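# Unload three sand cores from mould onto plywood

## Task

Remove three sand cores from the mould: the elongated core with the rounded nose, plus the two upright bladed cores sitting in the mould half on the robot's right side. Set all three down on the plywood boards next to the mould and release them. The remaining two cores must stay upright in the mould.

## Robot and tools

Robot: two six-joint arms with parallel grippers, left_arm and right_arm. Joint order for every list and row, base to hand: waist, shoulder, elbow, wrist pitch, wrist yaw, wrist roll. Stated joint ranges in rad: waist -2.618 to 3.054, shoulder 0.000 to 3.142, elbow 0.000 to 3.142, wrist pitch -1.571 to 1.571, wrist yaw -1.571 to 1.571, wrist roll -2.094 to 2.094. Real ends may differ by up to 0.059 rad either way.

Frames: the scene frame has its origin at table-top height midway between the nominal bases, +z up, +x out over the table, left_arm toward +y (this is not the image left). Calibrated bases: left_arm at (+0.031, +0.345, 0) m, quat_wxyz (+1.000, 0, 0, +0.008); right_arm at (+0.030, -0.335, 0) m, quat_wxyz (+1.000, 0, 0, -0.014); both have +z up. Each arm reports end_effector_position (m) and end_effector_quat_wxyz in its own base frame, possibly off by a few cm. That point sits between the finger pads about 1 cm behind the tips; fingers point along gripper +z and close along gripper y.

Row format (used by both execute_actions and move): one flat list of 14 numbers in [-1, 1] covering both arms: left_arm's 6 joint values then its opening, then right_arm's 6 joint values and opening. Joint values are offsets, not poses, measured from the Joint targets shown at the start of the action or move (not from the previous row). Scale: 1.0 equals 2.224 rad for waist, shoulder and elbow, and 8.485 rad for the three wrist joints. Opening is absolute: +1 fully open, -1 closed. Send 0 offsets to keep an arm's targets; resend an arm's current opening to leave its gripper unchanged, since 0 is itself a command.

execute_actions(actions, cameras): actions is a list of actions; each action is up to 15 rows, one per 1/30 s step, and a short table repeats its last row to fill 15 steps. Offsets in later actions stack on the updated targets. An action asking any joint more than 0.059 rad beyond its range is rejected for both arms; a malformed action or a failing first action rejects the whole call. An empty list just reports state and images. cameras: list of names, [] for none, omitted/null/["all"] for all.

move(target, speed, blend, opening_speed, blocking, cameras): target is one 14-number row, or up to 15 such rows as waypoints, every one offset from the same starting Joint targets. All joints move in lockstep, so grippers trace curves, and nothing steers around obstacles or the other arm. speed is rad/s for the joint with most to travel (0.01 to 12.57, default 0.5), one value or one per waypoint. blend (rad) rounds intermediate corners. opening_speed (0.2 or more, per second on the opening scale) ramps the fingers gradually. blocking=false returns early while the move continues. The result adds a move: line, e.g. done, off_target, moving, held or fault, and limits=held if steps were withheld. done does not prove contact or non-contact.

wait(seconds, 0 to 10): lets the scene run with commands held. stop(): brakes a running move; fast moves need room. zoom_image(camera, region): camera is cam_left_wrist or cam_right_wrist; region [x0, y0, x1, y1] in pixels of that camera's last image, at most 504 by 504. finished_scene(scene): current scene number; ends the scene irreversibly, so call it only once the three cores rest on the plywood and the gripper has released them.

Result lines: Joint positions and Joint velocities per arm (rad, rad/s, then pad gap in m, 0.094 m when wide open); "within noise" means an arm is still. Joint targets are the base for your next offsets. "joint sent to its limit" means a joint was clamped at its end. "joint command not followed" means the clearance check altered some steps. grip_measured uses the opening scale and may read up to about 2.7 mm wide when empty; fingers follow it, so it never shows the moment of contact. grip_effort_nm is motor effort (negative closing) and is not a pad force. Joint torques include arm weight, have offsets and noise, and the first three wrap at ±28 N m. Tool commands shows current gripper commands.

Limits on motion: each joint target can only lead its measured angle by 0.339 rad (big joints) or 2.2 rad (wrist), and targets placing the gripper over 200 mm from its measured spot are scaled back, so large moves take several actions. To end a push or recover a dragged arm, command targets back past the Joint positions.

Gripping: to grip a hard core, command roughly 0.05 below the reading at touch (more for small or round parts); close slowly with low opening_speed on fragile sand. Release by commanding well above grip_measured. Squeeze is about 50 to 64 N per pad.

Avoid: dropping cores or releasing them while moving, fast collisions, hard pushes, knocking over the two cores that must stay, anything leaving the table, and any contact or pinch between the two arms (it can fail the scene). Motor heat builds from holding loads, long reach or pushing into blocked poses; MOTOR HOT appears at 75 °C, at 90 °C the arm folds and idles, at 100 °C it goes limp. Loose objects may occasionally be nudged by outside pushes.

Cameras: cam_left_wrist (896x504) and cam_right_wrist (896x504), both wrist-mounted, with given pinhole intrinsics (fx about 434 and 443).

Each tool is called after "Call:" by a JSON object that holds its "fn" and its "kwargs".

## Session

Call:
{"fn": "execute_actions", "kwargs": {"actions": []}}

Scene clock: 0.00 s.
left_arm: end_effector_position=(+0.3493, -0.0518, +0.2095) grip_measured=+1.000 grip_effort_nm=n/a end_effector_quat_wxyz=(+0.534, -0.007, +0.815, -0.226) | right_arm: end_effector_position=(+0.3046, +0.0783, +0.1820) grip_measured=+1.000 grip_effort_nm=n/a end_effector_quat_wxyz=(+0.477, +0.034, +0.863, +0.162)
Joint positions: left_arm=[0.059 1.017 0.578 0.071 0.424 -0.25 0.094] | right_arm=[0.21 0.854 0.562 -0.224 -0.068 0.329 0.094]
Joint velocities: within noise
Joint torques (N m): no reading
Heat: left arm: 32 °C; right arm: 36 °C.
Joint targets: left_arm=[0.059 1.010 0.587 0.072 0.427 -0.248] | right_arm=[0.210 0.847 0.574 -0.220 -0.067 0.327]
Tool commands: left_gripper/opening=+1.0 right_gripper/opening=+1.0

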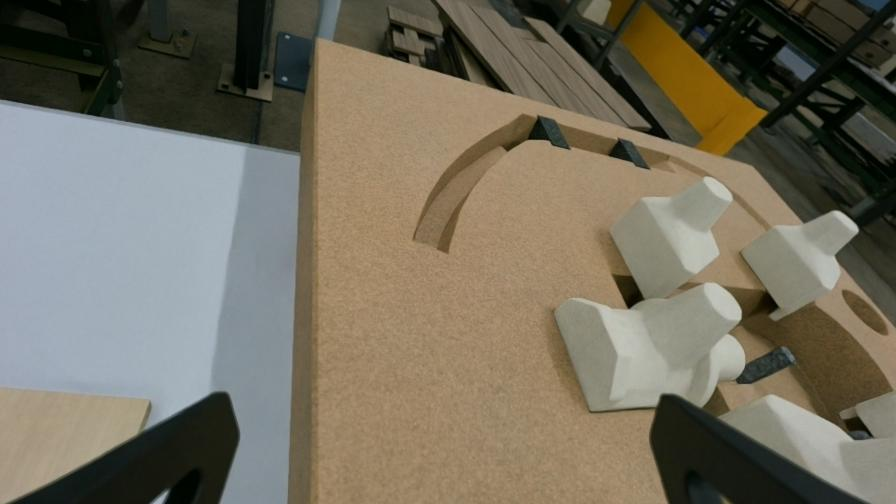

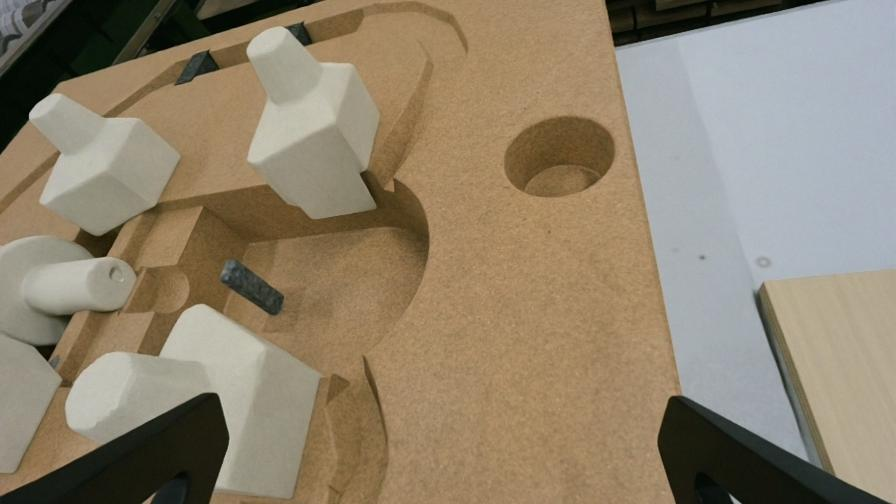

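Call:
{"fn": "move", "kwargs": {"target": [-0.0265,0.2518,0.5769,-0.1853,-0.0503,0.0292,1,-0.0944,0.3251,0.5827,-0.1509,0.0079,-0.0385,1], "speed": 1.2}}

Scene clock: 6.70 s.
left_arm: end_effector_position=(+0.3231, +0.0022, +0.2782) grip_measured=+1.000 grip_effort_nm=0.032 end_effector_quat_wxyz=(+0.183, -0.007, +0.983, -0.004) | right_arm: end_effector_position=(+0.3247, +0.0041, +0.2748) grip_measured=+1.000 grip_effort_nm=0.027 end_effector_quat_wxyz=(+0.179, +0.000, +0.984, +0.004)
Joint positions: left_arm=[0.009 1.557 1.846 -1.493 0.009 -0.007 0.094] | right_arm=[0.006 1.563 1.84 -1.487 -0.006 0.007 0.094]
Joint velocities: within noise
Joint torques (N m): left_arm=[-0.55 -4.21 6.48 1.07 -0.08 0.01] | right_arm=[-0.64 -4.52 7.23 0.56 0.06 -0.13]
Heat: left arm: 34 °C; right arm: 37 °C.
Joint targets: left_arm=[0.000 1.570 1.871 -1.500 0.000 -0.001] | right_arm=[0.000 1.571 1.870 -1.501 0.000 0.000]
move: done

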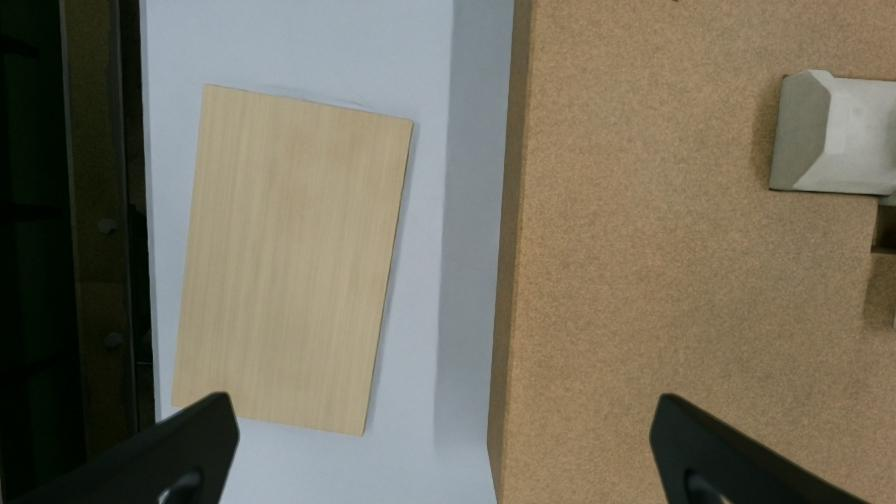

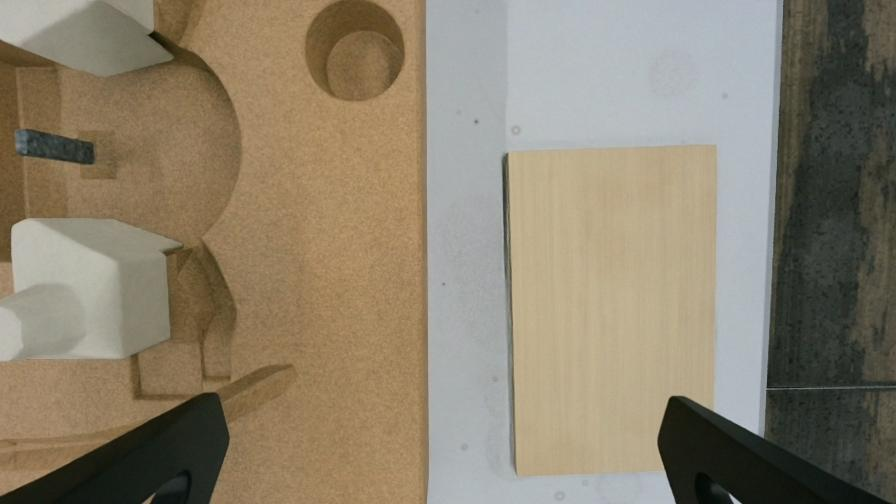

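Call:
{"fn": "move", "kwargs": {"target": [-0.2522,-0.0737,-0.6549,0.2748,0,0,0.5,0.2558,-0.4164,-0.7981,0.2211,0,0,0.5], "speed": 1.2}}

Scene clock: 29.27 s.
left_arm: end_effector_position=(+0.3473, -0.2142, +0.1555) grip_measured=+0.502 grip_effort_nm=-0.051 end_effector_quat_wxyz=(+0.608, +0.210, +0.745, -0.176) | right_arm: end_effector_position=(+0.2477, +0.1577, +0.1497) grip_measured=+0.503 grip_effort_nm=-0.129 end_effector_quat_wxyz=(+0.603, -0.215, +0.748, +0.177)
Joint positions: left_arm=[-0.554 1.431 0.421 0.811 0.003 -0.007 0.071] | right_arm=[0.561 0.654 0.103 0.34 -0.004 0.005 0.071]
Joint velocities: within noise
Joint torques (N m): left_arm=[-0.44 -6.12 4 2.42 0.01 0.01] | right_arm=[0.68 -0.77 5.7 1.89 0.04 -0.09]
Heat: left arm: 35 °C; right arm: 37 °C.
Joint targets: left_arm=[-0.561 1.406 0.414 0.831 0.000 -0.001] | right_arm=[0.569 0.644 0.095 0.376 0.000 0.000]
move: done

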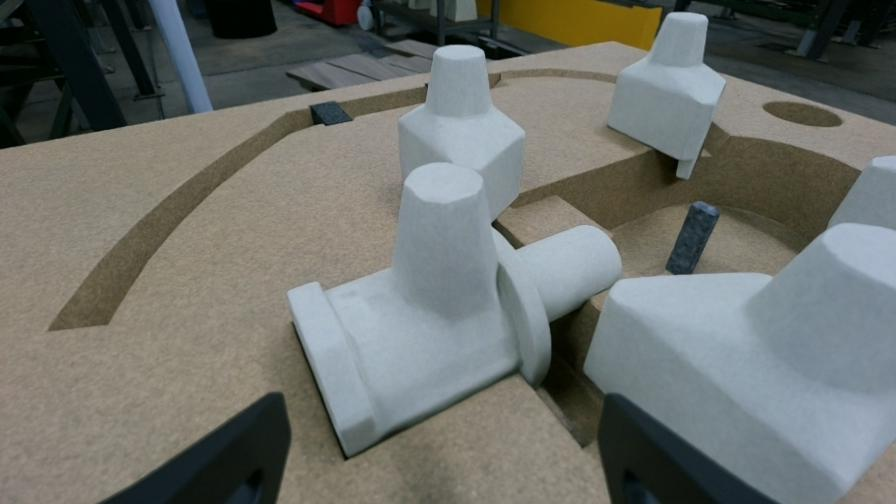

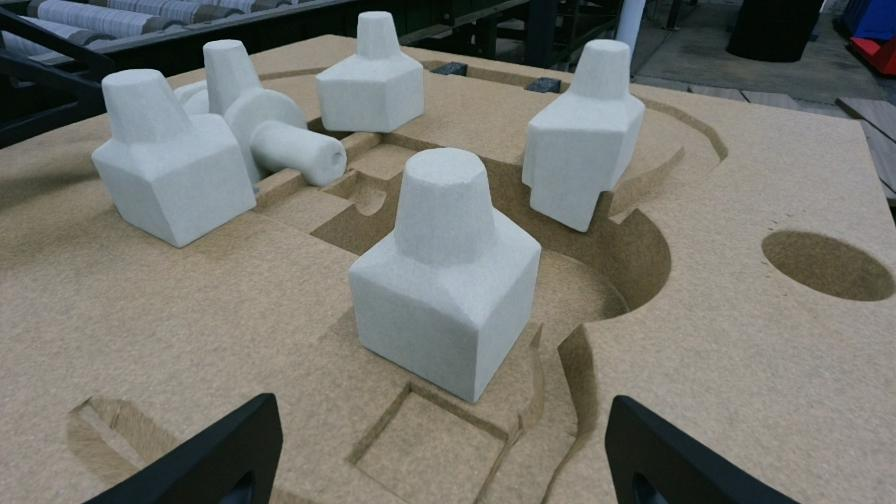

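Call:
{"fn": "move", "kwargs": {"target": [[0.0018,0.1515,0.1484,0.0013,0,0,0.3,-0.0013,0.2763,0.1084,0.0468,0,0,0.5],[0.0018,0.1515,0.1484,0.0013,0,0,-0.6,-0.0013,0.2763,0.1084,0.0468,0,0,-0.6]], "speed": 0.5, "opening_speed": 0.8}}

Scene clock: 45.20 s.
left_arm: end_effector_position=(+0.4147, -0.2556, +0.1593) grip_measured=-0.299 grip_effort_nm=-0.999 end_effector_quat_wxyz=(+0.615, +0.209, +0.740, -0.177) | right_arm: end_effector_position=(+0.3150, +0.1991, +0.1544) grip_measured=-0.301 grip_effort_nm=-1.004 end_effector_quat_wxyz=(+0.606, -0.214, +0.746, +0.175)
Joint positions: left_arm=[-0.554 1.727 0.72 0.823 0.001 -0.004 0.033] | right_arm=[0.561 1.255 0.305 0.743 0.001 0.003 0.033]
Joint velocities: within noise
Joint torques (N m): left_arm=[-0.13 -5.57 6.57 2.44 0 0] | right_arm=[0.43 -2.73 7.79 1.82 -0.02 -0.07]
Heat: left arm: 38 °C; right arm: 40 °C.
Joint targets: left_arm=[-0.557 1.743 0.744 0.842 0.000 -0.001] | right_arm=[0.566 1.259 0.336 0.773 0.000 0.000]
move: done

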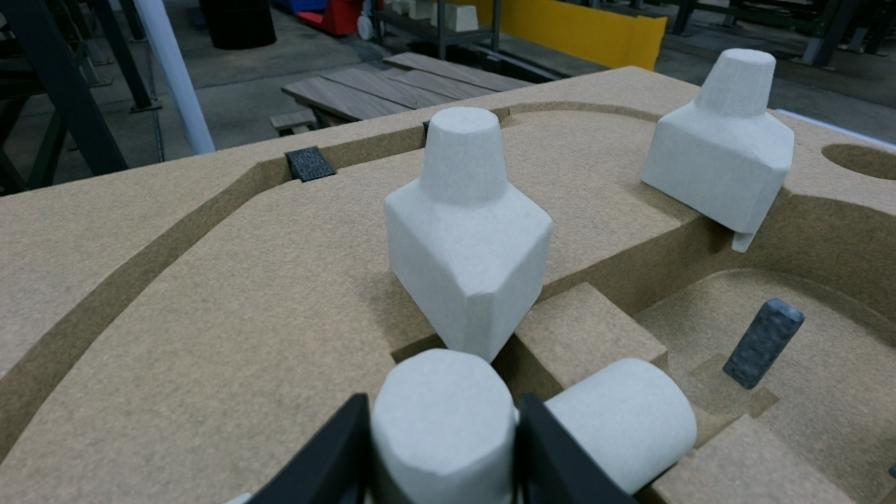

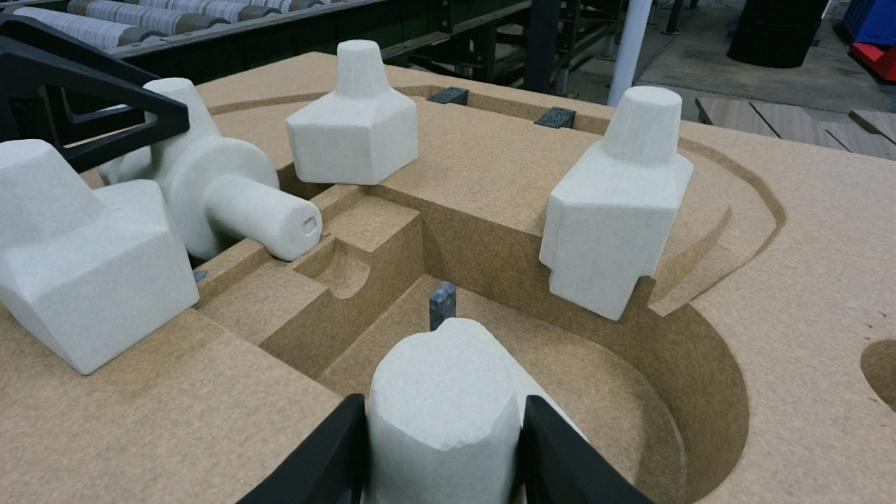

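Call:
{"fn": "move", "kwargs": {"target": [[0,-0.0715,0.0333,-0.0131,0,0,-0.6,0,-0.04,0.0265,-0.0139,0,0,-0.6],[0,-0.125,0.0877,-0.0262,0,0,-0.6,0,-0.0827,0.0647,-0.0239,0,0,-0.6],[0,-0.1466,0.1295,-0.0378,0,0,-0.6,0,-0.1192,0.1304,-0.0477,0,0,-0.6],[0.0976,-0.2442,0.0522,-0.0603,-0.0707,-0.0212,-0.6,-0.3444,-0.1192,0.1304,-0.0534,-0.0236,-0.0943,-0.6],[0.1911,-0.3251,-0.0198,-0.0827,-0.1345,-0.0389,-0.6,-0.5288,-0.04,0.0872,-0.0675,-0.0642,-0.2381,-0.6]], "speed": [0.3,0.3,0.4,0.8,0.8], "blend": [0.02,0.02,0.03,0.05,0]}}

Scene clock: 67.27 s.
left_arm: end_effector_position=(+0.3061, +0.1180, +0.2660) grip_measured=-0.301 grip_effort_nm=-1.009 end_effector_quat_wxyz=(+0.581, -0.363, +0.665, +0.297) | right_arm: end_effector_position=(+0.3325, -0.1231, +0.1436) grip_measured=-0.304 grip_effort_nm=-1.004 end_effector_quat_wxyz=(-0.336, +0.638, -0.564, +0.402)
Joint positions: left_arm=[-0.137 1.065 0.687 0.054 -1.087 -0.318 0.033] | right_arm=[-0.605 1.18 0.521 0.118 -0.509 -2.006 0.033]
Joint velocities: within noise
Joint torques (N m): left_arm=[0.46 -5.78 6.74 2.77 -0.8 -0.21] | right_arm=[-0.47 -3.84 6.58 2.13 -0.49 -0.24]
Heat: left arm: 41 °C; right arm: 42 °C.
Joint targets: left_arm=[-0.132 1.020 0.700 0.141 -1.141 -0.331] | right_arm=[-0.610 1.170 0.530 0.200 -0.545 -2.020]
move: off_target (left_arm, right_arm); left_arm: the wrist pitch is farthest, 0.087 rad from its target; right_arm: the wrist pitch is farthest, 0.082 rad from its target

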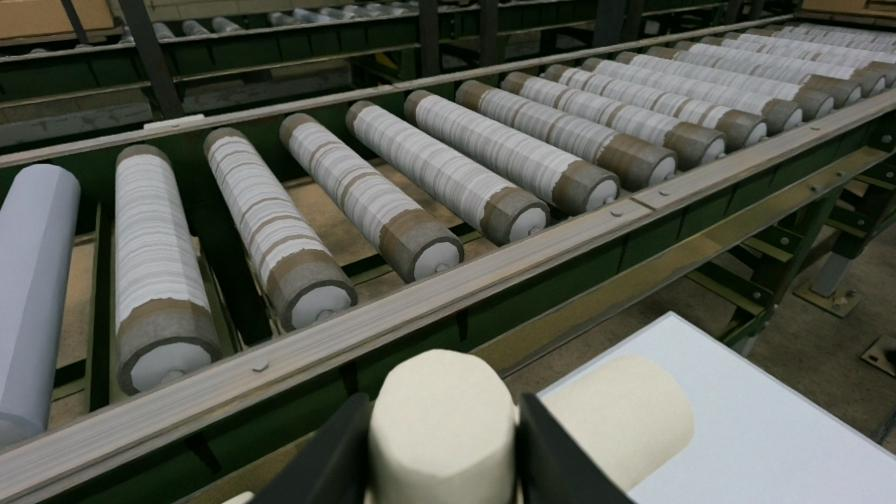

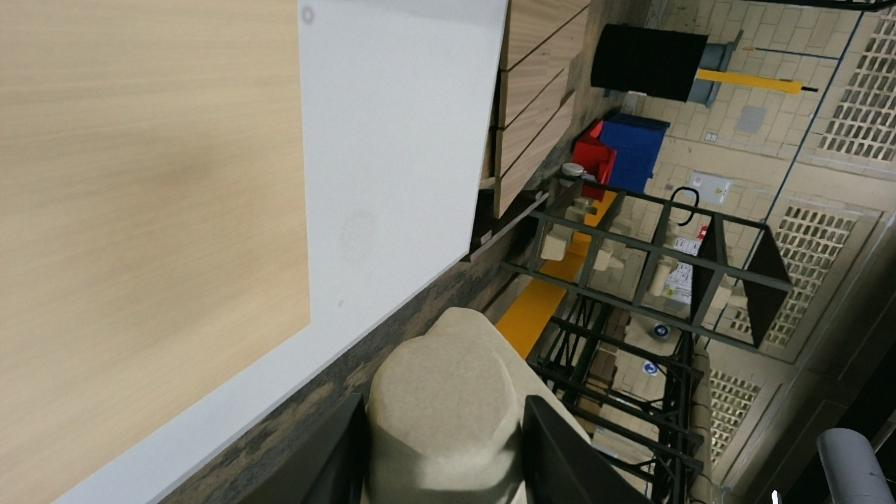

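Call:
{"fn": "move", "kwargs": {"target": [[0,0.1169,-0.1475,0.0623,0,-0.0046,-0.6,0.0157,0.0931,-0.0764,0.0397,0,0.0018,-0.6],[0,0.1866,-0.1767,0.0883,0,-0.0046,-0.6,0.0157,0.1313,-0.0908,0.052,0,0.0018,-0.6]], "speed": [0.5,0.25], "blend": [0.03,0]}}

Scene clock: 77.40 s.
left_arm: end_effector_position=(+0.3040, +0.1187, +0.1293) grip_measured=-0.301 grip_effort_nm=-0.994 end_effector_quat_wxyz=(+0.578, -0.372, +0.665, +0.294) | right_arm: end_effector_position=(+0.3275, -0.1100, +0.0539) grip_measured=-0.304 grip_effort_nm=-1.004 end_effector_quat_wxyz=(-0.338, +0.649, -0.573, +0.370)
Joint positions: left_arm=[-0.137 1.441 0.297 0.789 -1.092 -0.357 0.033] | right_arm=[-0.582 1.468 0.323 0.537 -0.511 -2.005 0.033]
Joint velocities: within noise
Joint torques (N m): left_arm=[0.5 -4.01 4.53 2.89 -0.76 -0.2] | right_arm=[0.59 -4.3 4.74 2.29 -0.49 -0.03]
Heat: left arm: 43 °C; right arm: 44 °C.
Joint targets: left_arm=[-0.132 1.435 0.307 0.890 -1.141 -0.370] | right_arm=[-0.575 1.462 0.328 0.641 -0.545 -2.005]
move: off_target (left_arm, right_arm); left_arm: the wrist pitch is farthest, 0.101 rad from its target; right_arm: the wrist pitch is farthest, 0.105 rad from its target

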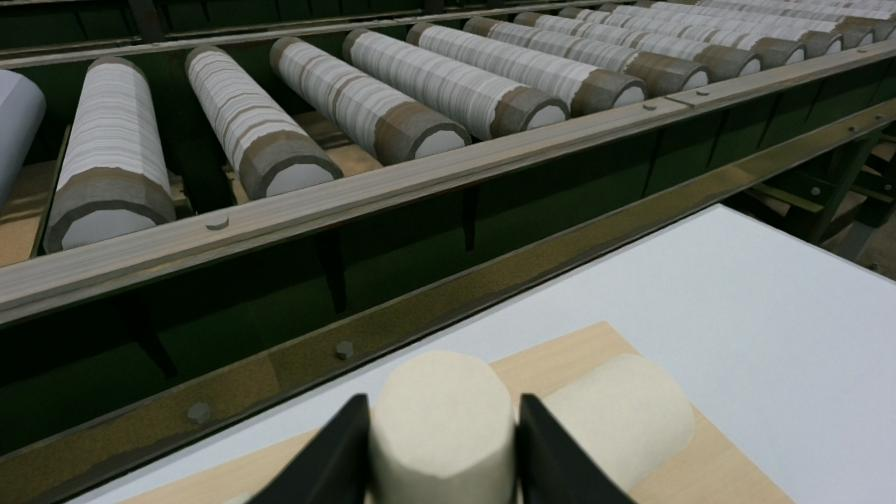

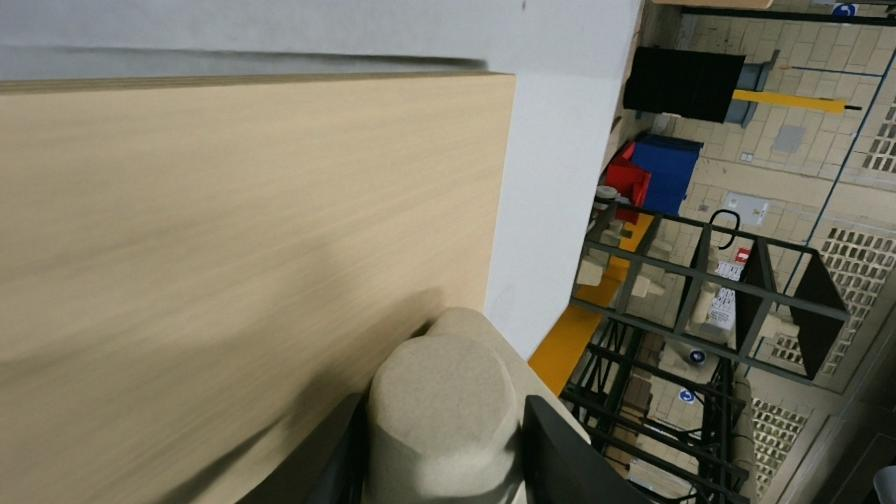

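Call:
{"fn": "move", "kwargs": {"target": [0,0,0,-0.0059,0,0,-0.6,0,0.0117,-0.0045,0.0042,0,0,-0.6], "speed": 0.1, "cameras": []}}

Call:
{"fn": "move", "kwargs": {"target": [0,0.0092,-0.0038,0.0034,0,0,-0.6,0,0.0072,-0.0027,0.0026,0,0,-0.6], "speed": 0.1, "cameras": ["cam_right_wrist"]}}

Scene clock: 82.77 s.
left_arm: end_effector_position=(+0.3024, +0.1189, +0.1251) grip_measured=-0.301 grip_effort_nm=-0.999 end_effector_quat_wxyz=(+0.569, -0.366, +0.672, +0.300) | right_arm: end_effector_position=(+0.3287, -0.1107, +0.0519) grip_measured=-0.304 grip_effort_nm=-1.004 end_effector_quat_wxyz=(-0.339, +0.648, -0.570, +0.375)
Joint positions: left_arm=[-0.137 1.441 0.297 0.76 -1.092 -0.357 0.033] | right_arm=[-0.582 1.492 0.315 0.582 -0.511 -2.005 0.033]
Joint velocities: within noise
Joint torques (N m): left_arm=[0.47 -3.93 4.55 2.68 -0.79 -0.22] | right_arm=[0.58 -4.21 4.51 2.24 -0.48 -0.03]
Heat: left arm: 44 °C; right arm: 45 °C.
Joint targets: left_arm=[-0.132 1.435 0.307 0.840 -1.141 -0.370] | right_arm=[-0.575 1.488 0.318 0.677 -0.545 -2.005]
move: off_target (left_arm, right_arm); left_arm: the wrist pitch is farthest, 0.080 rad from its target; right_arm: the wrist pitch is farthest, 0.095 rad from its target
No camera images: "cameras" was empty.

Scene clock: 83.60 s.
left_arm: end_effector_position=(+0.3021, +0.1190, +0.1218) grip_measured=-0.301 grip_effort_nm=-1.004 end_effector_quat_wxyz=(+0.568, -0.366, +0.673, +0.301) | right_arm: end_effector_position=(+0.3297, -0.1112, +0.0512) grip_measured=-0.304 grip_effort_nm=-1.009 end_effector_quat_wxyz=(-0.340, +0.647, -0.567, +0.379)
Joint positions: left_arm=[-0.137 1.458 0.292 0.778 -1.093 -0.358 0.033] | right_arm=[-0.582 1.507 0.31 0.611 -0.512 -2.005 0.033]
Joint velocities: within noise
Joint torques (N m): left_arm=[0.49 -3.75 4.14 2.78 -0.79 -0.21] | right_arm=[0.59 -4.18 4.34 2.19 -0.47 -0.03]
Heat: left arm: 44 °C; right arm: 45 °C.
Joint targets: left_arm=[-0.132 1.455 0.299 0.869 -1.141 -0.370] | right_arm=[-0.575 1.504 0.312 0.699 -0.545 -2.005]
move: off_target (left_arm, right_arm); left_arm: the wrist pitch is farthest, 0.091 rad from its target; right_arm: the wrist pitch is farthest, 0.088 rad from its target
Images, in order (width x height): cam_right_wrist 896x504.

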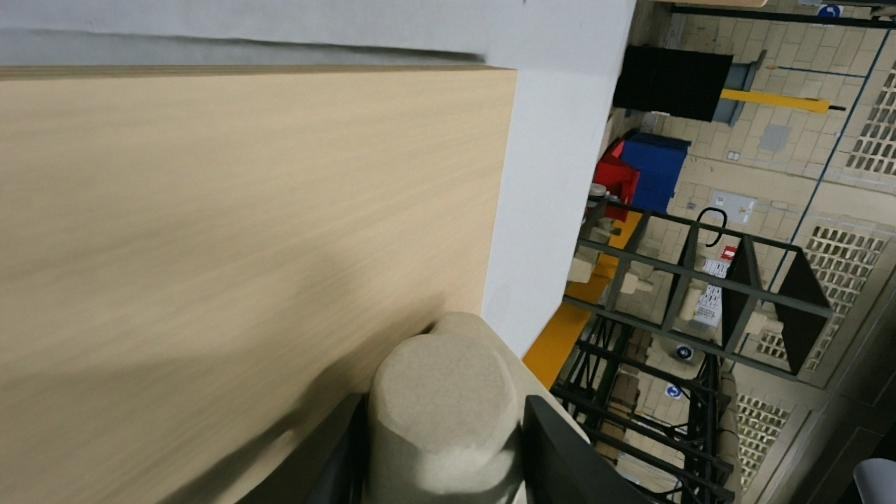

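Call:
{"fn": "move", "kwargs": {"target": [0,0.0092,-0.0038,0.0034,0,0,-0.6,0,0.0117,-0.0045,0.0052,0,0,-0.6], "speed": 0.1, "cameras": []}}

Call:
{"fn": "move", "kwargs": {"target": [0,0.0069,-0.0029,0.0026,0,0,-0.6,0,0.0072,-0.0027,0.0026,0,0,-0.6], "speed": 0.1, "cameras": ["cam_right_wrist"]}}

Scene clock: 89.13 s.
left_arm: end_effector_position=(+0.3019, +0.1196, +0.1212) grip_measured=-0.301 grip_effort_nm=-1.004 end_effector_quat_wxyz=(+0.572, -0.370, +0.668, +0.301) | right_arm: end_effector_position=(+0.3309, -0.1117, +0.0499) grip_measured=-0.304 grip_effort_nm=-1.009 end_effector_quat_wxyz=(-0.341, +0.646, -0.563, +0.386)
Joint positions: left_arm=[-0.137 1.476 0.287 0.816 -1.1 -0.358 0.033] | right_arm=[-0.582 1.531 0.301 0.661 -0.513 -2.005 0.033]
Joint velocities: within noise
Joint torques (N m): left_arm=[0.49 -3.67 3.73 2.69 -0.69 -0.19] | right_arm=[0.58 -4.16 4.11 2.1 -0.45 -0.03]
Heat: left arm: 44 °C; right arm: 45 °C.
Joint targets: left_arm=[-0.132 1.476 0.290 0.897 -1.141 -0.370] | right_arm=[-0.575 1.530 0.302 0.743 -0.545 -2.005]
move: off_target (left_arm, right_arm); left_arm: the wrist pitch is farthest, 0.082 rad from its target; right_arm: the wrist pitch is farthest, 0.083 rad from its target
No camera images: "cameras" was empty.

Scene clock: 89.93 s.
left_arm: end_effector_position=(+0.3014, +0.1201, +0.1206) grip_measured=-0.301 grip_effort_nm=-1.009 end_effector_quat_wxyz=(+0.574, -0.373, +0.664, +0.301) | right_arm: end_effector_position=(+0.3317, -0.1121, +0.0492) grip_measured=-0.304 grip_effort_nm=-1.004 end_effector_quat_wxyz=(-0.342, +0.646, -0.560, +0.389)
Joint positions: left_arm=[-0.137 1.49 0.282 0.845 -1.105 -0.358 0.033] | right_arm=[-0.582 1.546 0.296 0.69 -0.514 -2.005 0.033]
Joint velocities: within noise
Joint torques (N m): left_arm=[0.5 -3.45 3.47 2.62 -0.64 -0.22] | right_arm=[0.58 -4.16 3.97 2.05 -0.44 -0.03]
Heat: left arm: 44 °C; right arm: 45 °C.
Joint targets: left_arm=[-0.132 1.491 0.283 0.920 -1.141 -0.370] | right_arm=[-0.575 1.546 0.296 0.765 -0.545 -2.005]
move: off_target (left_arm, right_arm); left_arm: the wrist pitch is farthest, 0.074 rad from its target; right_arm: the wrist pitch is farthest, 0.075 rad from its target
Images, in order (width x height): cam_right_wrist 896x504.

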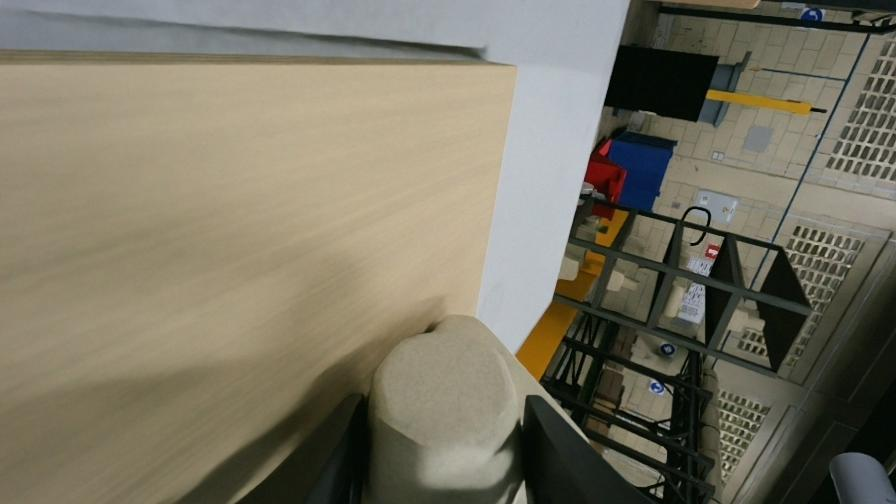

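Call:
{"fn": "move", "kwargs": {"target": [[0,0,0,0,0,0,-0.6,0,0.0117,-0.0045,0.0052,0,0,-0.6],[0,0,0,0,0,0,0.3,0,0.0117,-0.0045,0.0052,0,0,-0.02],[0,-0.11,0.07,-0.07,0,0,0.3,-0.1169,-0.2356,-0.0162,-0.0735,-0.0206,-0.0101,-0.02]], "speed": [0.1,0.1,0.4], "opening_speed": 0.45}}

Scene clock: 101.37 s.
left_arm: end_effector_position=(+0.2946, +0.1229, +0.1531) grip_measured=+0.298 grip_effort_nm=0.129 end_effector_quat_wxyz=(+0.524, -0.347, +0.697, +0.344) | right_arm: end_effector_position=(+0.2705, -0.1244, +0.1024) grip_measured=-0.023 grip_effort_nm=0.173 end_effector_quat_wxyz=(-0.348, +0.619, -0.578, +0.402)
Joint positions: left_arm=[-0.137 1.267 0.417 0.33 -1.128 -0.358 0.061] | right_arm=[-0.828 1.035 0.273 0.16 -0.695 -2.092 0.046]
Joint velocities: within noise
Joint torques (N m): left_arm=[0.47 -4.55 6.56 1.7 -0.46 -0.21] | right_arm=[-0.64 -2.65 4.68 1.12 -0.42 -0.03]
Heat: left arm: 43 °C; right arm: 46 °C.
Joint targets: left_arm=[-0.132 1.246 0.439 0.326 -1.141 -0.370] | right_arm=[-0.835 1.022 0.260 0.141 -0.720 -2.090]
move: done; target 2's new numbers were sent with left_arm's wrist pitch 0.075 rad from that target

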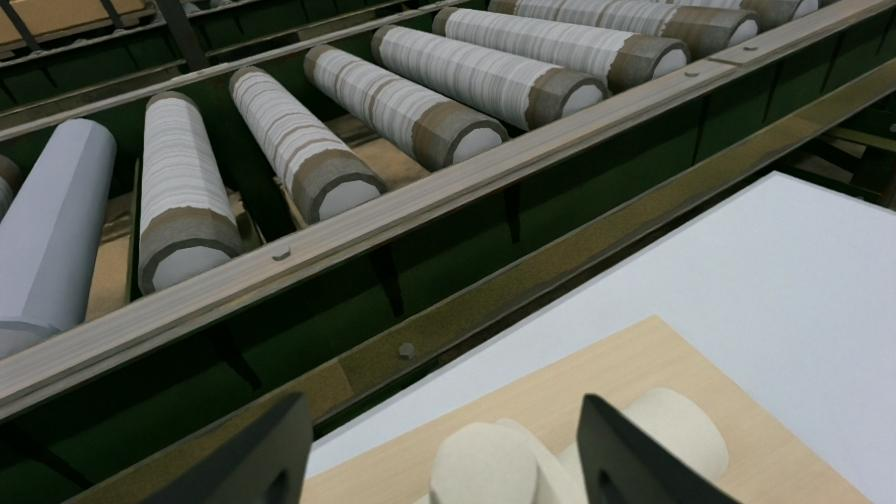

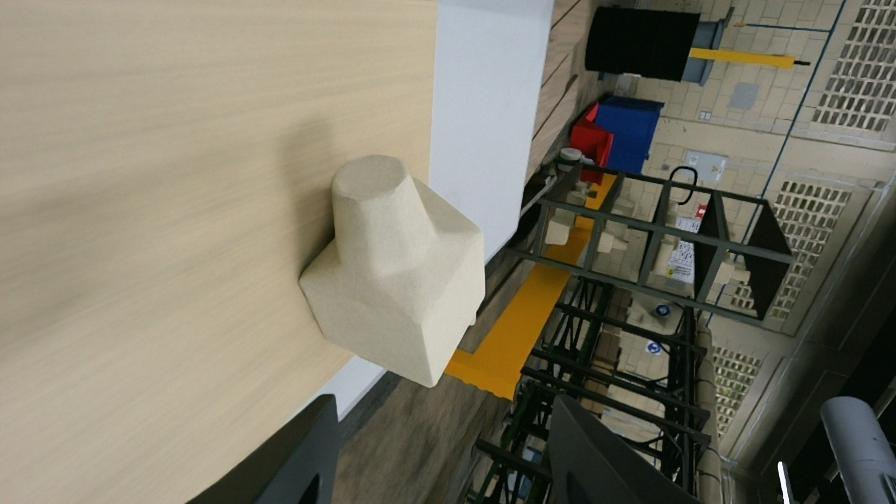

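Call:
{"fn": "move", "kwargs": {"target": [[0,-0.07,0.06,0,0,0,0.3,0,0.125,0.4227,-0.0402,0,0.1874,0.3],[0,-0.07,0.06,0,0,0,0.3,0.4942,0.2149,0.3777,0.0187,0.0524,0.2396,0.3],[0,-0.07,0.06,0,0,0,0.3,0.4942,0.2716,0.1731,0.079,0.0524,0.2396,0.3]], "speed": [1.2,1.0,0.8], "blend": [0.1,0.1,0], "opening_speed": 0.3}}

Scene clock: 113.07 s.
left_arm: end_effector_position=(+0.3040, +0.1216, +0.2409) grip_measured=+0.298 grip_effort_nm=0.120 end_effector_quat_wxyz=(+0.610, -0.402, +0.624, +0.279) | right_arm: end_effector_position=(+0.4285, +0.1699, +0.1666) grip_measured=+0.297 grip_effort_nm=0.178 end_effector_quat_wxyz=(+0.615, -0.214, +0.739, +0.172)
Joint positions: left_arm=[-0.137 1.11 0.548 0.325 -1.128 -0.358 0.061] | right_arm=[0.268 1.624 0.649 0.781 -0.281 -0.064 0.061]
Joint velocities: within noise
Joint torques (N m): left_arm=[0.46 -3.95 7.54 1.83 -0.3 -0.2] | right_arm=[-0.34 -5.72 4.96 1.8 0.02 0.03]
Heat: left arm: 41 °C; right arm: 44 °C.
Joint targets: left_arm=[-0.132 1.091 0.573 0.326 -1.141 -0.370] | right_arm=[0.264 1.626 0.645 0.812 -0.275 -0.057]
move: done

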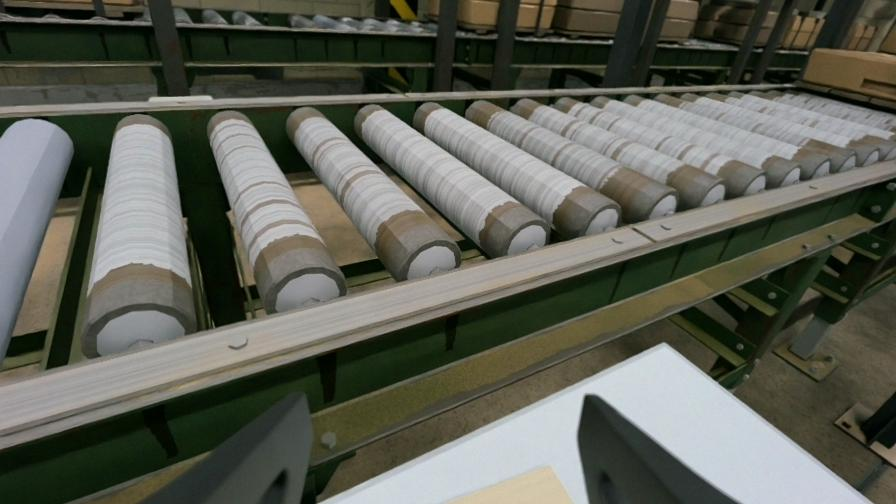

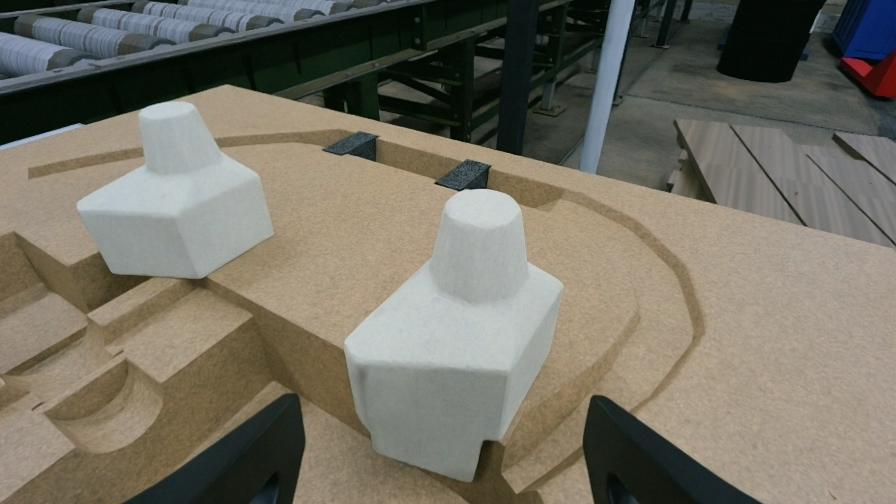

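Call:
{"fn": "execute_actions", "kwargs": {"actions": [], "cameras": ["cam_right_wrist"]}}

Scene clock: 131.27 s.
left_arm: end_effector_position=(+0.3040, +0.1216, +0.2409) grip_measured=+0.298 grip_effort_nm=0.125 end_effector_quat_wxyz=(+0.610, -0.402, +0.624, +0.279) | right_arm: end_effector_position=(+0.4285, +0.1699, +0.1669) grip_measured=+0.297 grip_effort_nm=0.178 end_effector_quat_wxyz=(+0.615, -0.214, +0.739, +0.172)
Joint positions: left_arm=[-0.137 1.11 0.548 0.325 -1.128 -0.358 0.061] | right_arm=[0.268 1.624 0.649 0.782 -0.281 -0.064 0.061]
Joint velocities: within noise
Joint torques (N m): left_arm=[0.47 -3.75 7.5 1.8 -0.3 -0.19] | right_arm=[-0.34 -5.74 4.93 1.8 0.02 0.03]
Heat: left arm: 40 °C; right arm: 46 °C.
Joint targets: left_arm=[-0.132 1.091 0.573 0.326 -1.141 -0.370] | right_arm=[0.264 1.626 0.645 0.812 -0.275 -0.057]
Tool commands: left_gripper/opening=+0.3 right_gripper/opening=+0.3
Images, in order (width x height): cam_right_wrist 896x504.

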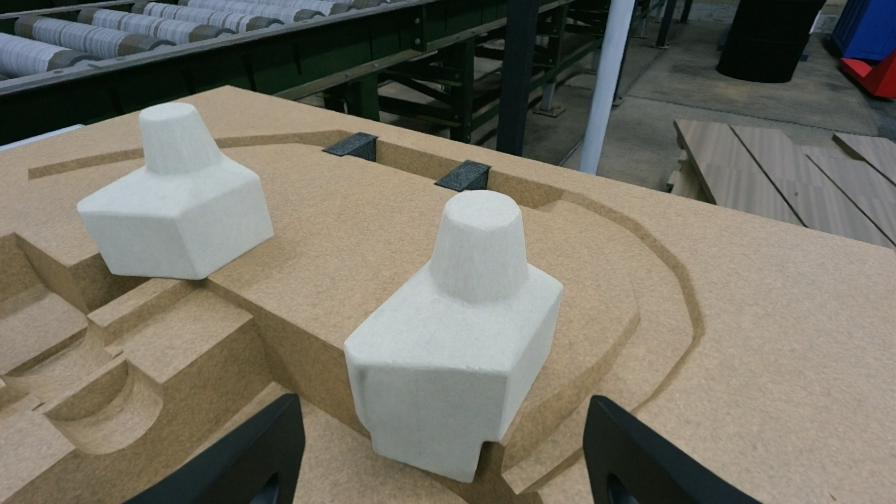

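Call:
{"fn": "move", "kwargs": {"target": [[0,0,0,0,0,0,0.3,0.0211,0.1425,0.1754,-0.0087,0.0071,0.0008,0.3],[0,0,0,0,0,0,0.3,0.0211,0.1425,0.1754,-0.0087,0.0071,0.0008,-0.6]], "speed": 0.4, "opening_speed": 0.8, "cameras": ["cam_right_wrist"]}}

Scene clock: 136.13 s.
left_arm: end_effector_position=(+0.3040, +0.1216, +0.2409) grip_measured=+0.298 grip_effort_nm=0.129 end_effector_quat_wxyz=(+0.610, -0.402, +0.624, +0.279) | right_arm: end_effector_position=(+0.5102, +0.2038, +0.1592) grip_measured=-0.278 grip_effort_nm=-1.009 end_effector_quat_wxyz=(+0.617, -0.208, +0.741, +0.164)
Joint positions: left_arm=[-0.137 1.11 0.548 0.325 -1.128 -0.358 0.061] | right_arm=[0.306 1.931 1.005 0.735 -0.223 -0.058 0.034]
Joint velocities: within noise
Joint torques (N m): left_arm=[0.49 -3.9 7.53 1.81 -0.28 -0.21] | right_arm=[0.42 -7.66 7.82 1.56 0.06 0.04]
Heat: left arm: 40 °C; right arm: 46 °C.
Joint targets: left_arm=[-0.132 1.091 0.573 0.326 -1.141 -0.370] | right_arm=[0.311 1.943 1.035 0.738 -0.215 -0.051]
move: done
Images, in order (width x height): cam_right_wrist 896x504.

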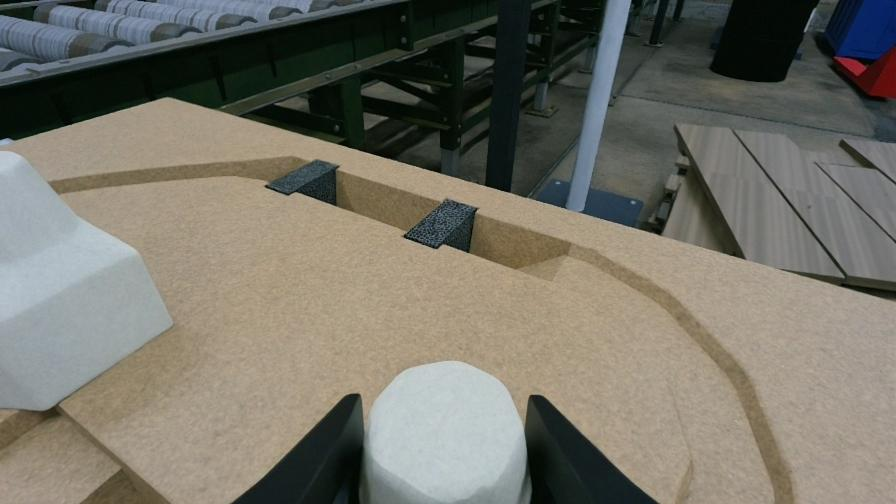

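Call:
{"fn": "move", "kwargs": {"target": [[0,0,0,0,0,0,0.3,0,-0.045,0.0387,-0.0083,0,0,-0.6],[0,0,0,0,0,0,0.3,0,-0.0755,0.08,-0.0148,0,0,-0.6],[0,0,0,0,0,0,0.3,0,-0.0917,0.1156,-0.0284,0,0,-0.6],[0,0,0,0,0,0,0.3,-0.2972,-0.397,-0.0832,-0.0693,-0.0277,-0.1355,-0.6],[0,0,0,0,0,0,0.3,-0.4951,-0.5499,-0.3305,-0.0917,-0.0407,-0.2298,-0.6]], "speed": [0.3,0.3,0.4,0.7,0.7], "blend": [0.02,0.02,0.03,0.05,0], "cameras": ["cam_right_wrist"]}}

Scene clock: 144.47 s.
left_arm: end_effector_position=(+0.3040, +0.1216, +0.2409) grip_measured=+0.298 grip_effort_nm=0.125 end_effector_quat_wxyz=(+0.610, -0.402, +0.624, +0.279) | right_arm: end_effector_position=(+0.2504, -0.1208, +0.1262) grip_measured=-0.279 grip_effort_nm=-1.004 end_effector_quat_wxyz=(-0.312, +0.582, -0.623, +0.419)
Joint positions: left_arm=[-0.137 1.11 0.548 0.325 -1.128 -0.358 0.061] | right_arm=[-0.783 0.742 0.291 -0.103 -0.529 -1.985 0.034]
Joint velocities: within noise
Joint torques (N m): left_arm=[0.49 -3.97 7.58 1.82 -0.31 -0.2] | right_arm=[-0.62 -2.17 6.84 1.94 -0.46 -0.2]
Heat: left arm: 39 °C; right arm: 47 °C.
Joint targets: left_arm=[-0.132 1.091 0.573 0.326 -1.141 -0.370] | right_arm=[-0.790 0.720 0.300 -0.040 -0.560 -2.000]
move: off_target (right_arm); right_arm: the wrist pitch is farthest, 0.063 rad from its target
Images, in order (width x height): cam_right_wrist 896x504.

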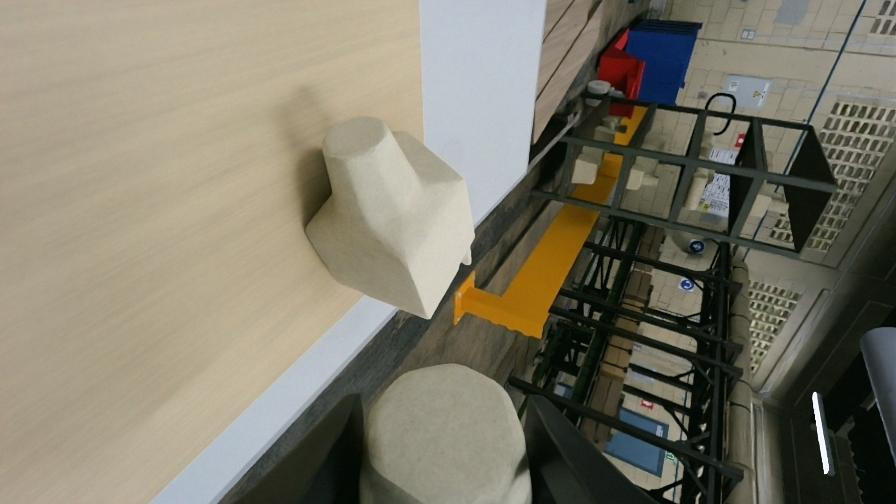

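Call:
{"fn": "move", "kwargs": {"target": [[0,0,0,0,0,0,0.3,0.0067,0.0832,-0.08,0.0424,0,-0.0009,-0.6],[0,0,0,0,0,0,0.3,0.0067,0.1308,-0.1016,0.0605,0,-0.0009,-0.6],[0,0,0,0,0,0,0.3,0.0067,0.1628,-0.1129,0.0717,0,-0.0009,-0.6]], "speed": [0.5,0.25,0.2], "blend": [0.03,0.03,0], "cameras": ["cam_right_wrist"]}}

Call:
{"fn": "zoom_image", "kwargs": {"camera": "cam_right_wrist", "region": [100, 50, 600, 504]}}

Scene clock: 161.53 s.
left_arm: end_effector_position=(+0.3040, +0.1216, +0.2409) grip_measured=+0.298 grip_effort_nm=0.129 end_effector_quat_wxyz=(+0.610, -0.402, +0.624, +0.279) | right_arm: end_effector_position=(+0.2509, -0.1210, +0.0532) grip_measured=-0.279 grip_effort_nm=-1.004 end_effector_quat_wxyz=(-0.310, +0.586, -0.620, +0.420)
Joint positions: left_arm=[-0.137 1.11 0.548 0.325 -1.128 -0.358 0.061] | right_arm=[-0.783 1.087 0.046 0.485 -0.531 -1.996 0.034]
Joint velocities: within noise
Joint torques (N m): left_arm=[0.43 -3.89 7.6 1.81 -0.31 -0.19] | right_arm=[0.7 -1.65 5.01 2.09 -0.43 -0.17]
Heat: left arm: 39 °C; right arm: 48 °C.
Joint targets: left_arm=[-0.132 1.091 0.573 0.326 -1.141 -0.370] | right_arm=[-0.775 1.082 0.049 0.568 -0.560 -2.008]
move: off_target (right_arm); right_arm: the wrist pitch is farthest, 0.083 rad from its target
Images, in order (width x height): cam_right_wrist 896x504.

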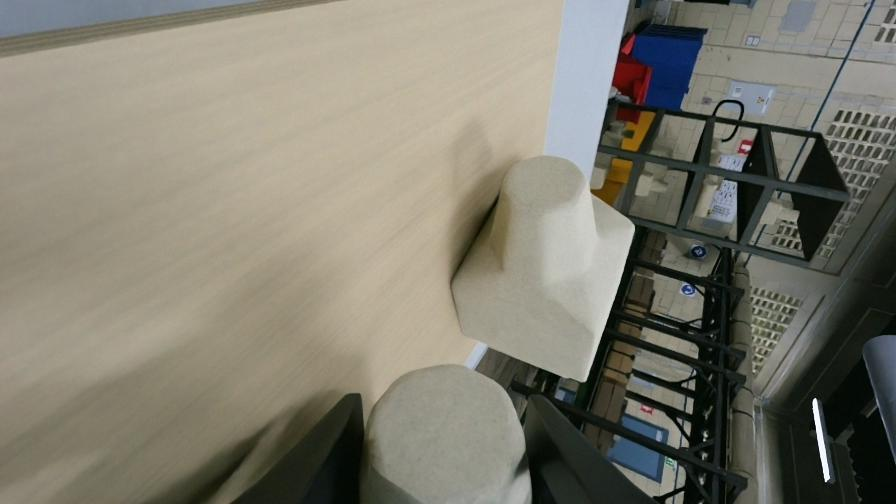

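Scaled by 1.008.

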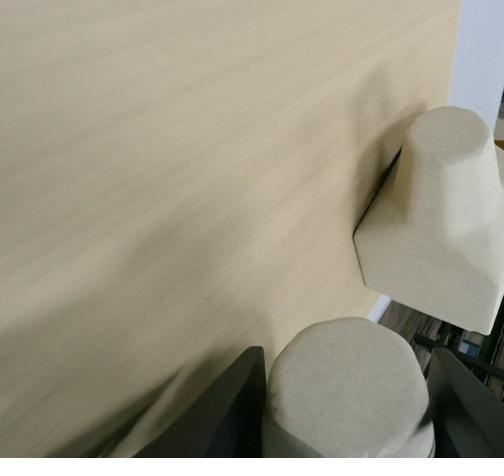

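Call:
{"fn": "move", "kwargs": {"target": [[0,0,0,0,0,0,0.3,0,0.0144,-0.0045,0.0049,0,0,-0.6],[0,0,0,0,0,0,0.3,0,0.0247,-0.0072,0.0086,0,0,-0.6]], "speed": 0.1, "blend": [0.01,0], "cameras": ["cam_right_wrist"]}}

Call:
{"fn": "move", "kwargs": {"target": [0,0,0,0,0,0,0.3,0,0.0117,-0.0027,0.0037,0,0,-0.6], "speed": 0.1, "cameras": ["cam_right_wrist"]}}

Scene clock: 166.77 s.
left_arm: end_effector_position=(+0.3040, +0.1216, +0.2409) grip_measured=+0.298 grip_effort_nm=0.120 end_effector_quat_wxyz=(+0.610, -0.402, +0.624, +0.279) | right_arm: end_effector_position=(+0.2512, -0.1213, +0.0485) grip_measured=-0.279 grip_effort_nm=-1.009 end_effector_quat_wxyz=(-0.310, +0.585, -0.619, +0.422)
Joint positions: left_arm=[-0.137 1.11 0.548 0.325 -1.128 -0.358 0.061] | right_arm=[-0.783 1.141 0.031 0.558 -0.531 -1.997 0.034]
Joint velocities: within noise
Joint torques (N m): left_arm=[0.53 -3.89 7.51 1.81 -0.29 -0.19] | right_arm=[0.66 -1.73 4.71 2.12 -0.43 -0.16]
Heat: left arm: 39 °C; right arm: 49 °C.
Joint targets: left_arm=[-0.132 1.091 0.573 0.326 -1.141 -0.370] | right_arm=[-0.775 1.137 0.033 0.641 -0.560 -2.008]
move: off_target (right_arm); right_arm: the wrist pitch is farthest, 0.083 rad from its target
Images, in order (width x height): cam_right_wrist 896x504.

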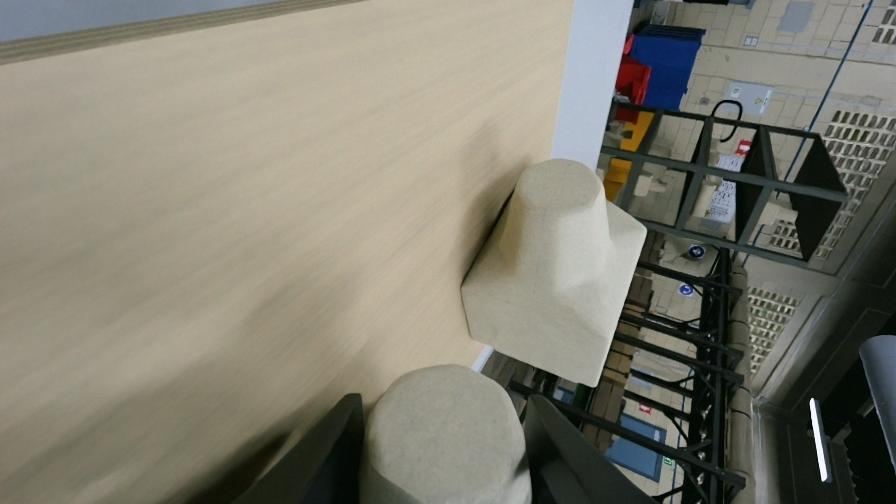

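Scene clock: 167.63 s.
left_arm: end_effector_position=(+0.3040, +0.1216, +0.2409) grip_measured=+0.298 grip_effort_nm=0.125 end_effector_quat_wxyz=(+0.610, -0.402, +0.624, +0.279) | right_arm: end_effector_position=(+0.2512, -0.1213, +0.0462) grip_measured=-0.279 grip_effort_nm=-1.004 end_effector_quat_wxyz=(-0.310, +0.586, -0.619, +0.422)
Joint positions: left_arm=[-0.137 1.11 0.548 0.325 -1.128 -0.358 0.061] | right_arm=[-0.783 1.167 0.026 0.59 -0.531 -1.998 0.034]
Joint velocities: within noise
Joint torques (N m): left_arm=[0.47 -3.93 7.53 1.83 -0.3 -0.19] | right_arm=[0.66 -1.77 4.56 2.11 -0.42 -0.16]
Heat: left arm: 39 °C; right arm: 49 °C.
Joint targets: left_arm=[-0.132 1.091 0.573 0.326 -1.141 -0.370] | right_arm=[-0.775 1.163 0.027 0.673 -0.560 -2.008]
move: off_target (right_arm); right_arm: the wrist pitch is farthest, 0.083 rad from its target
Images, in order (width x height): cam_right_wrist 896x504.

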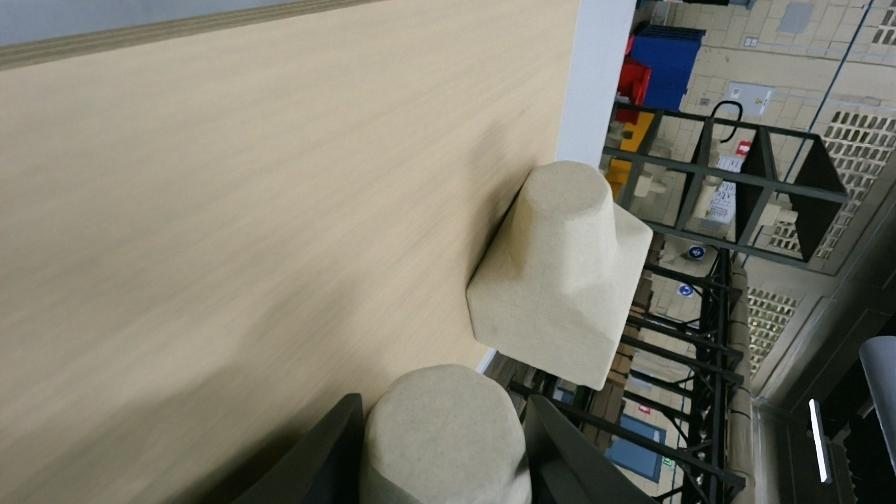

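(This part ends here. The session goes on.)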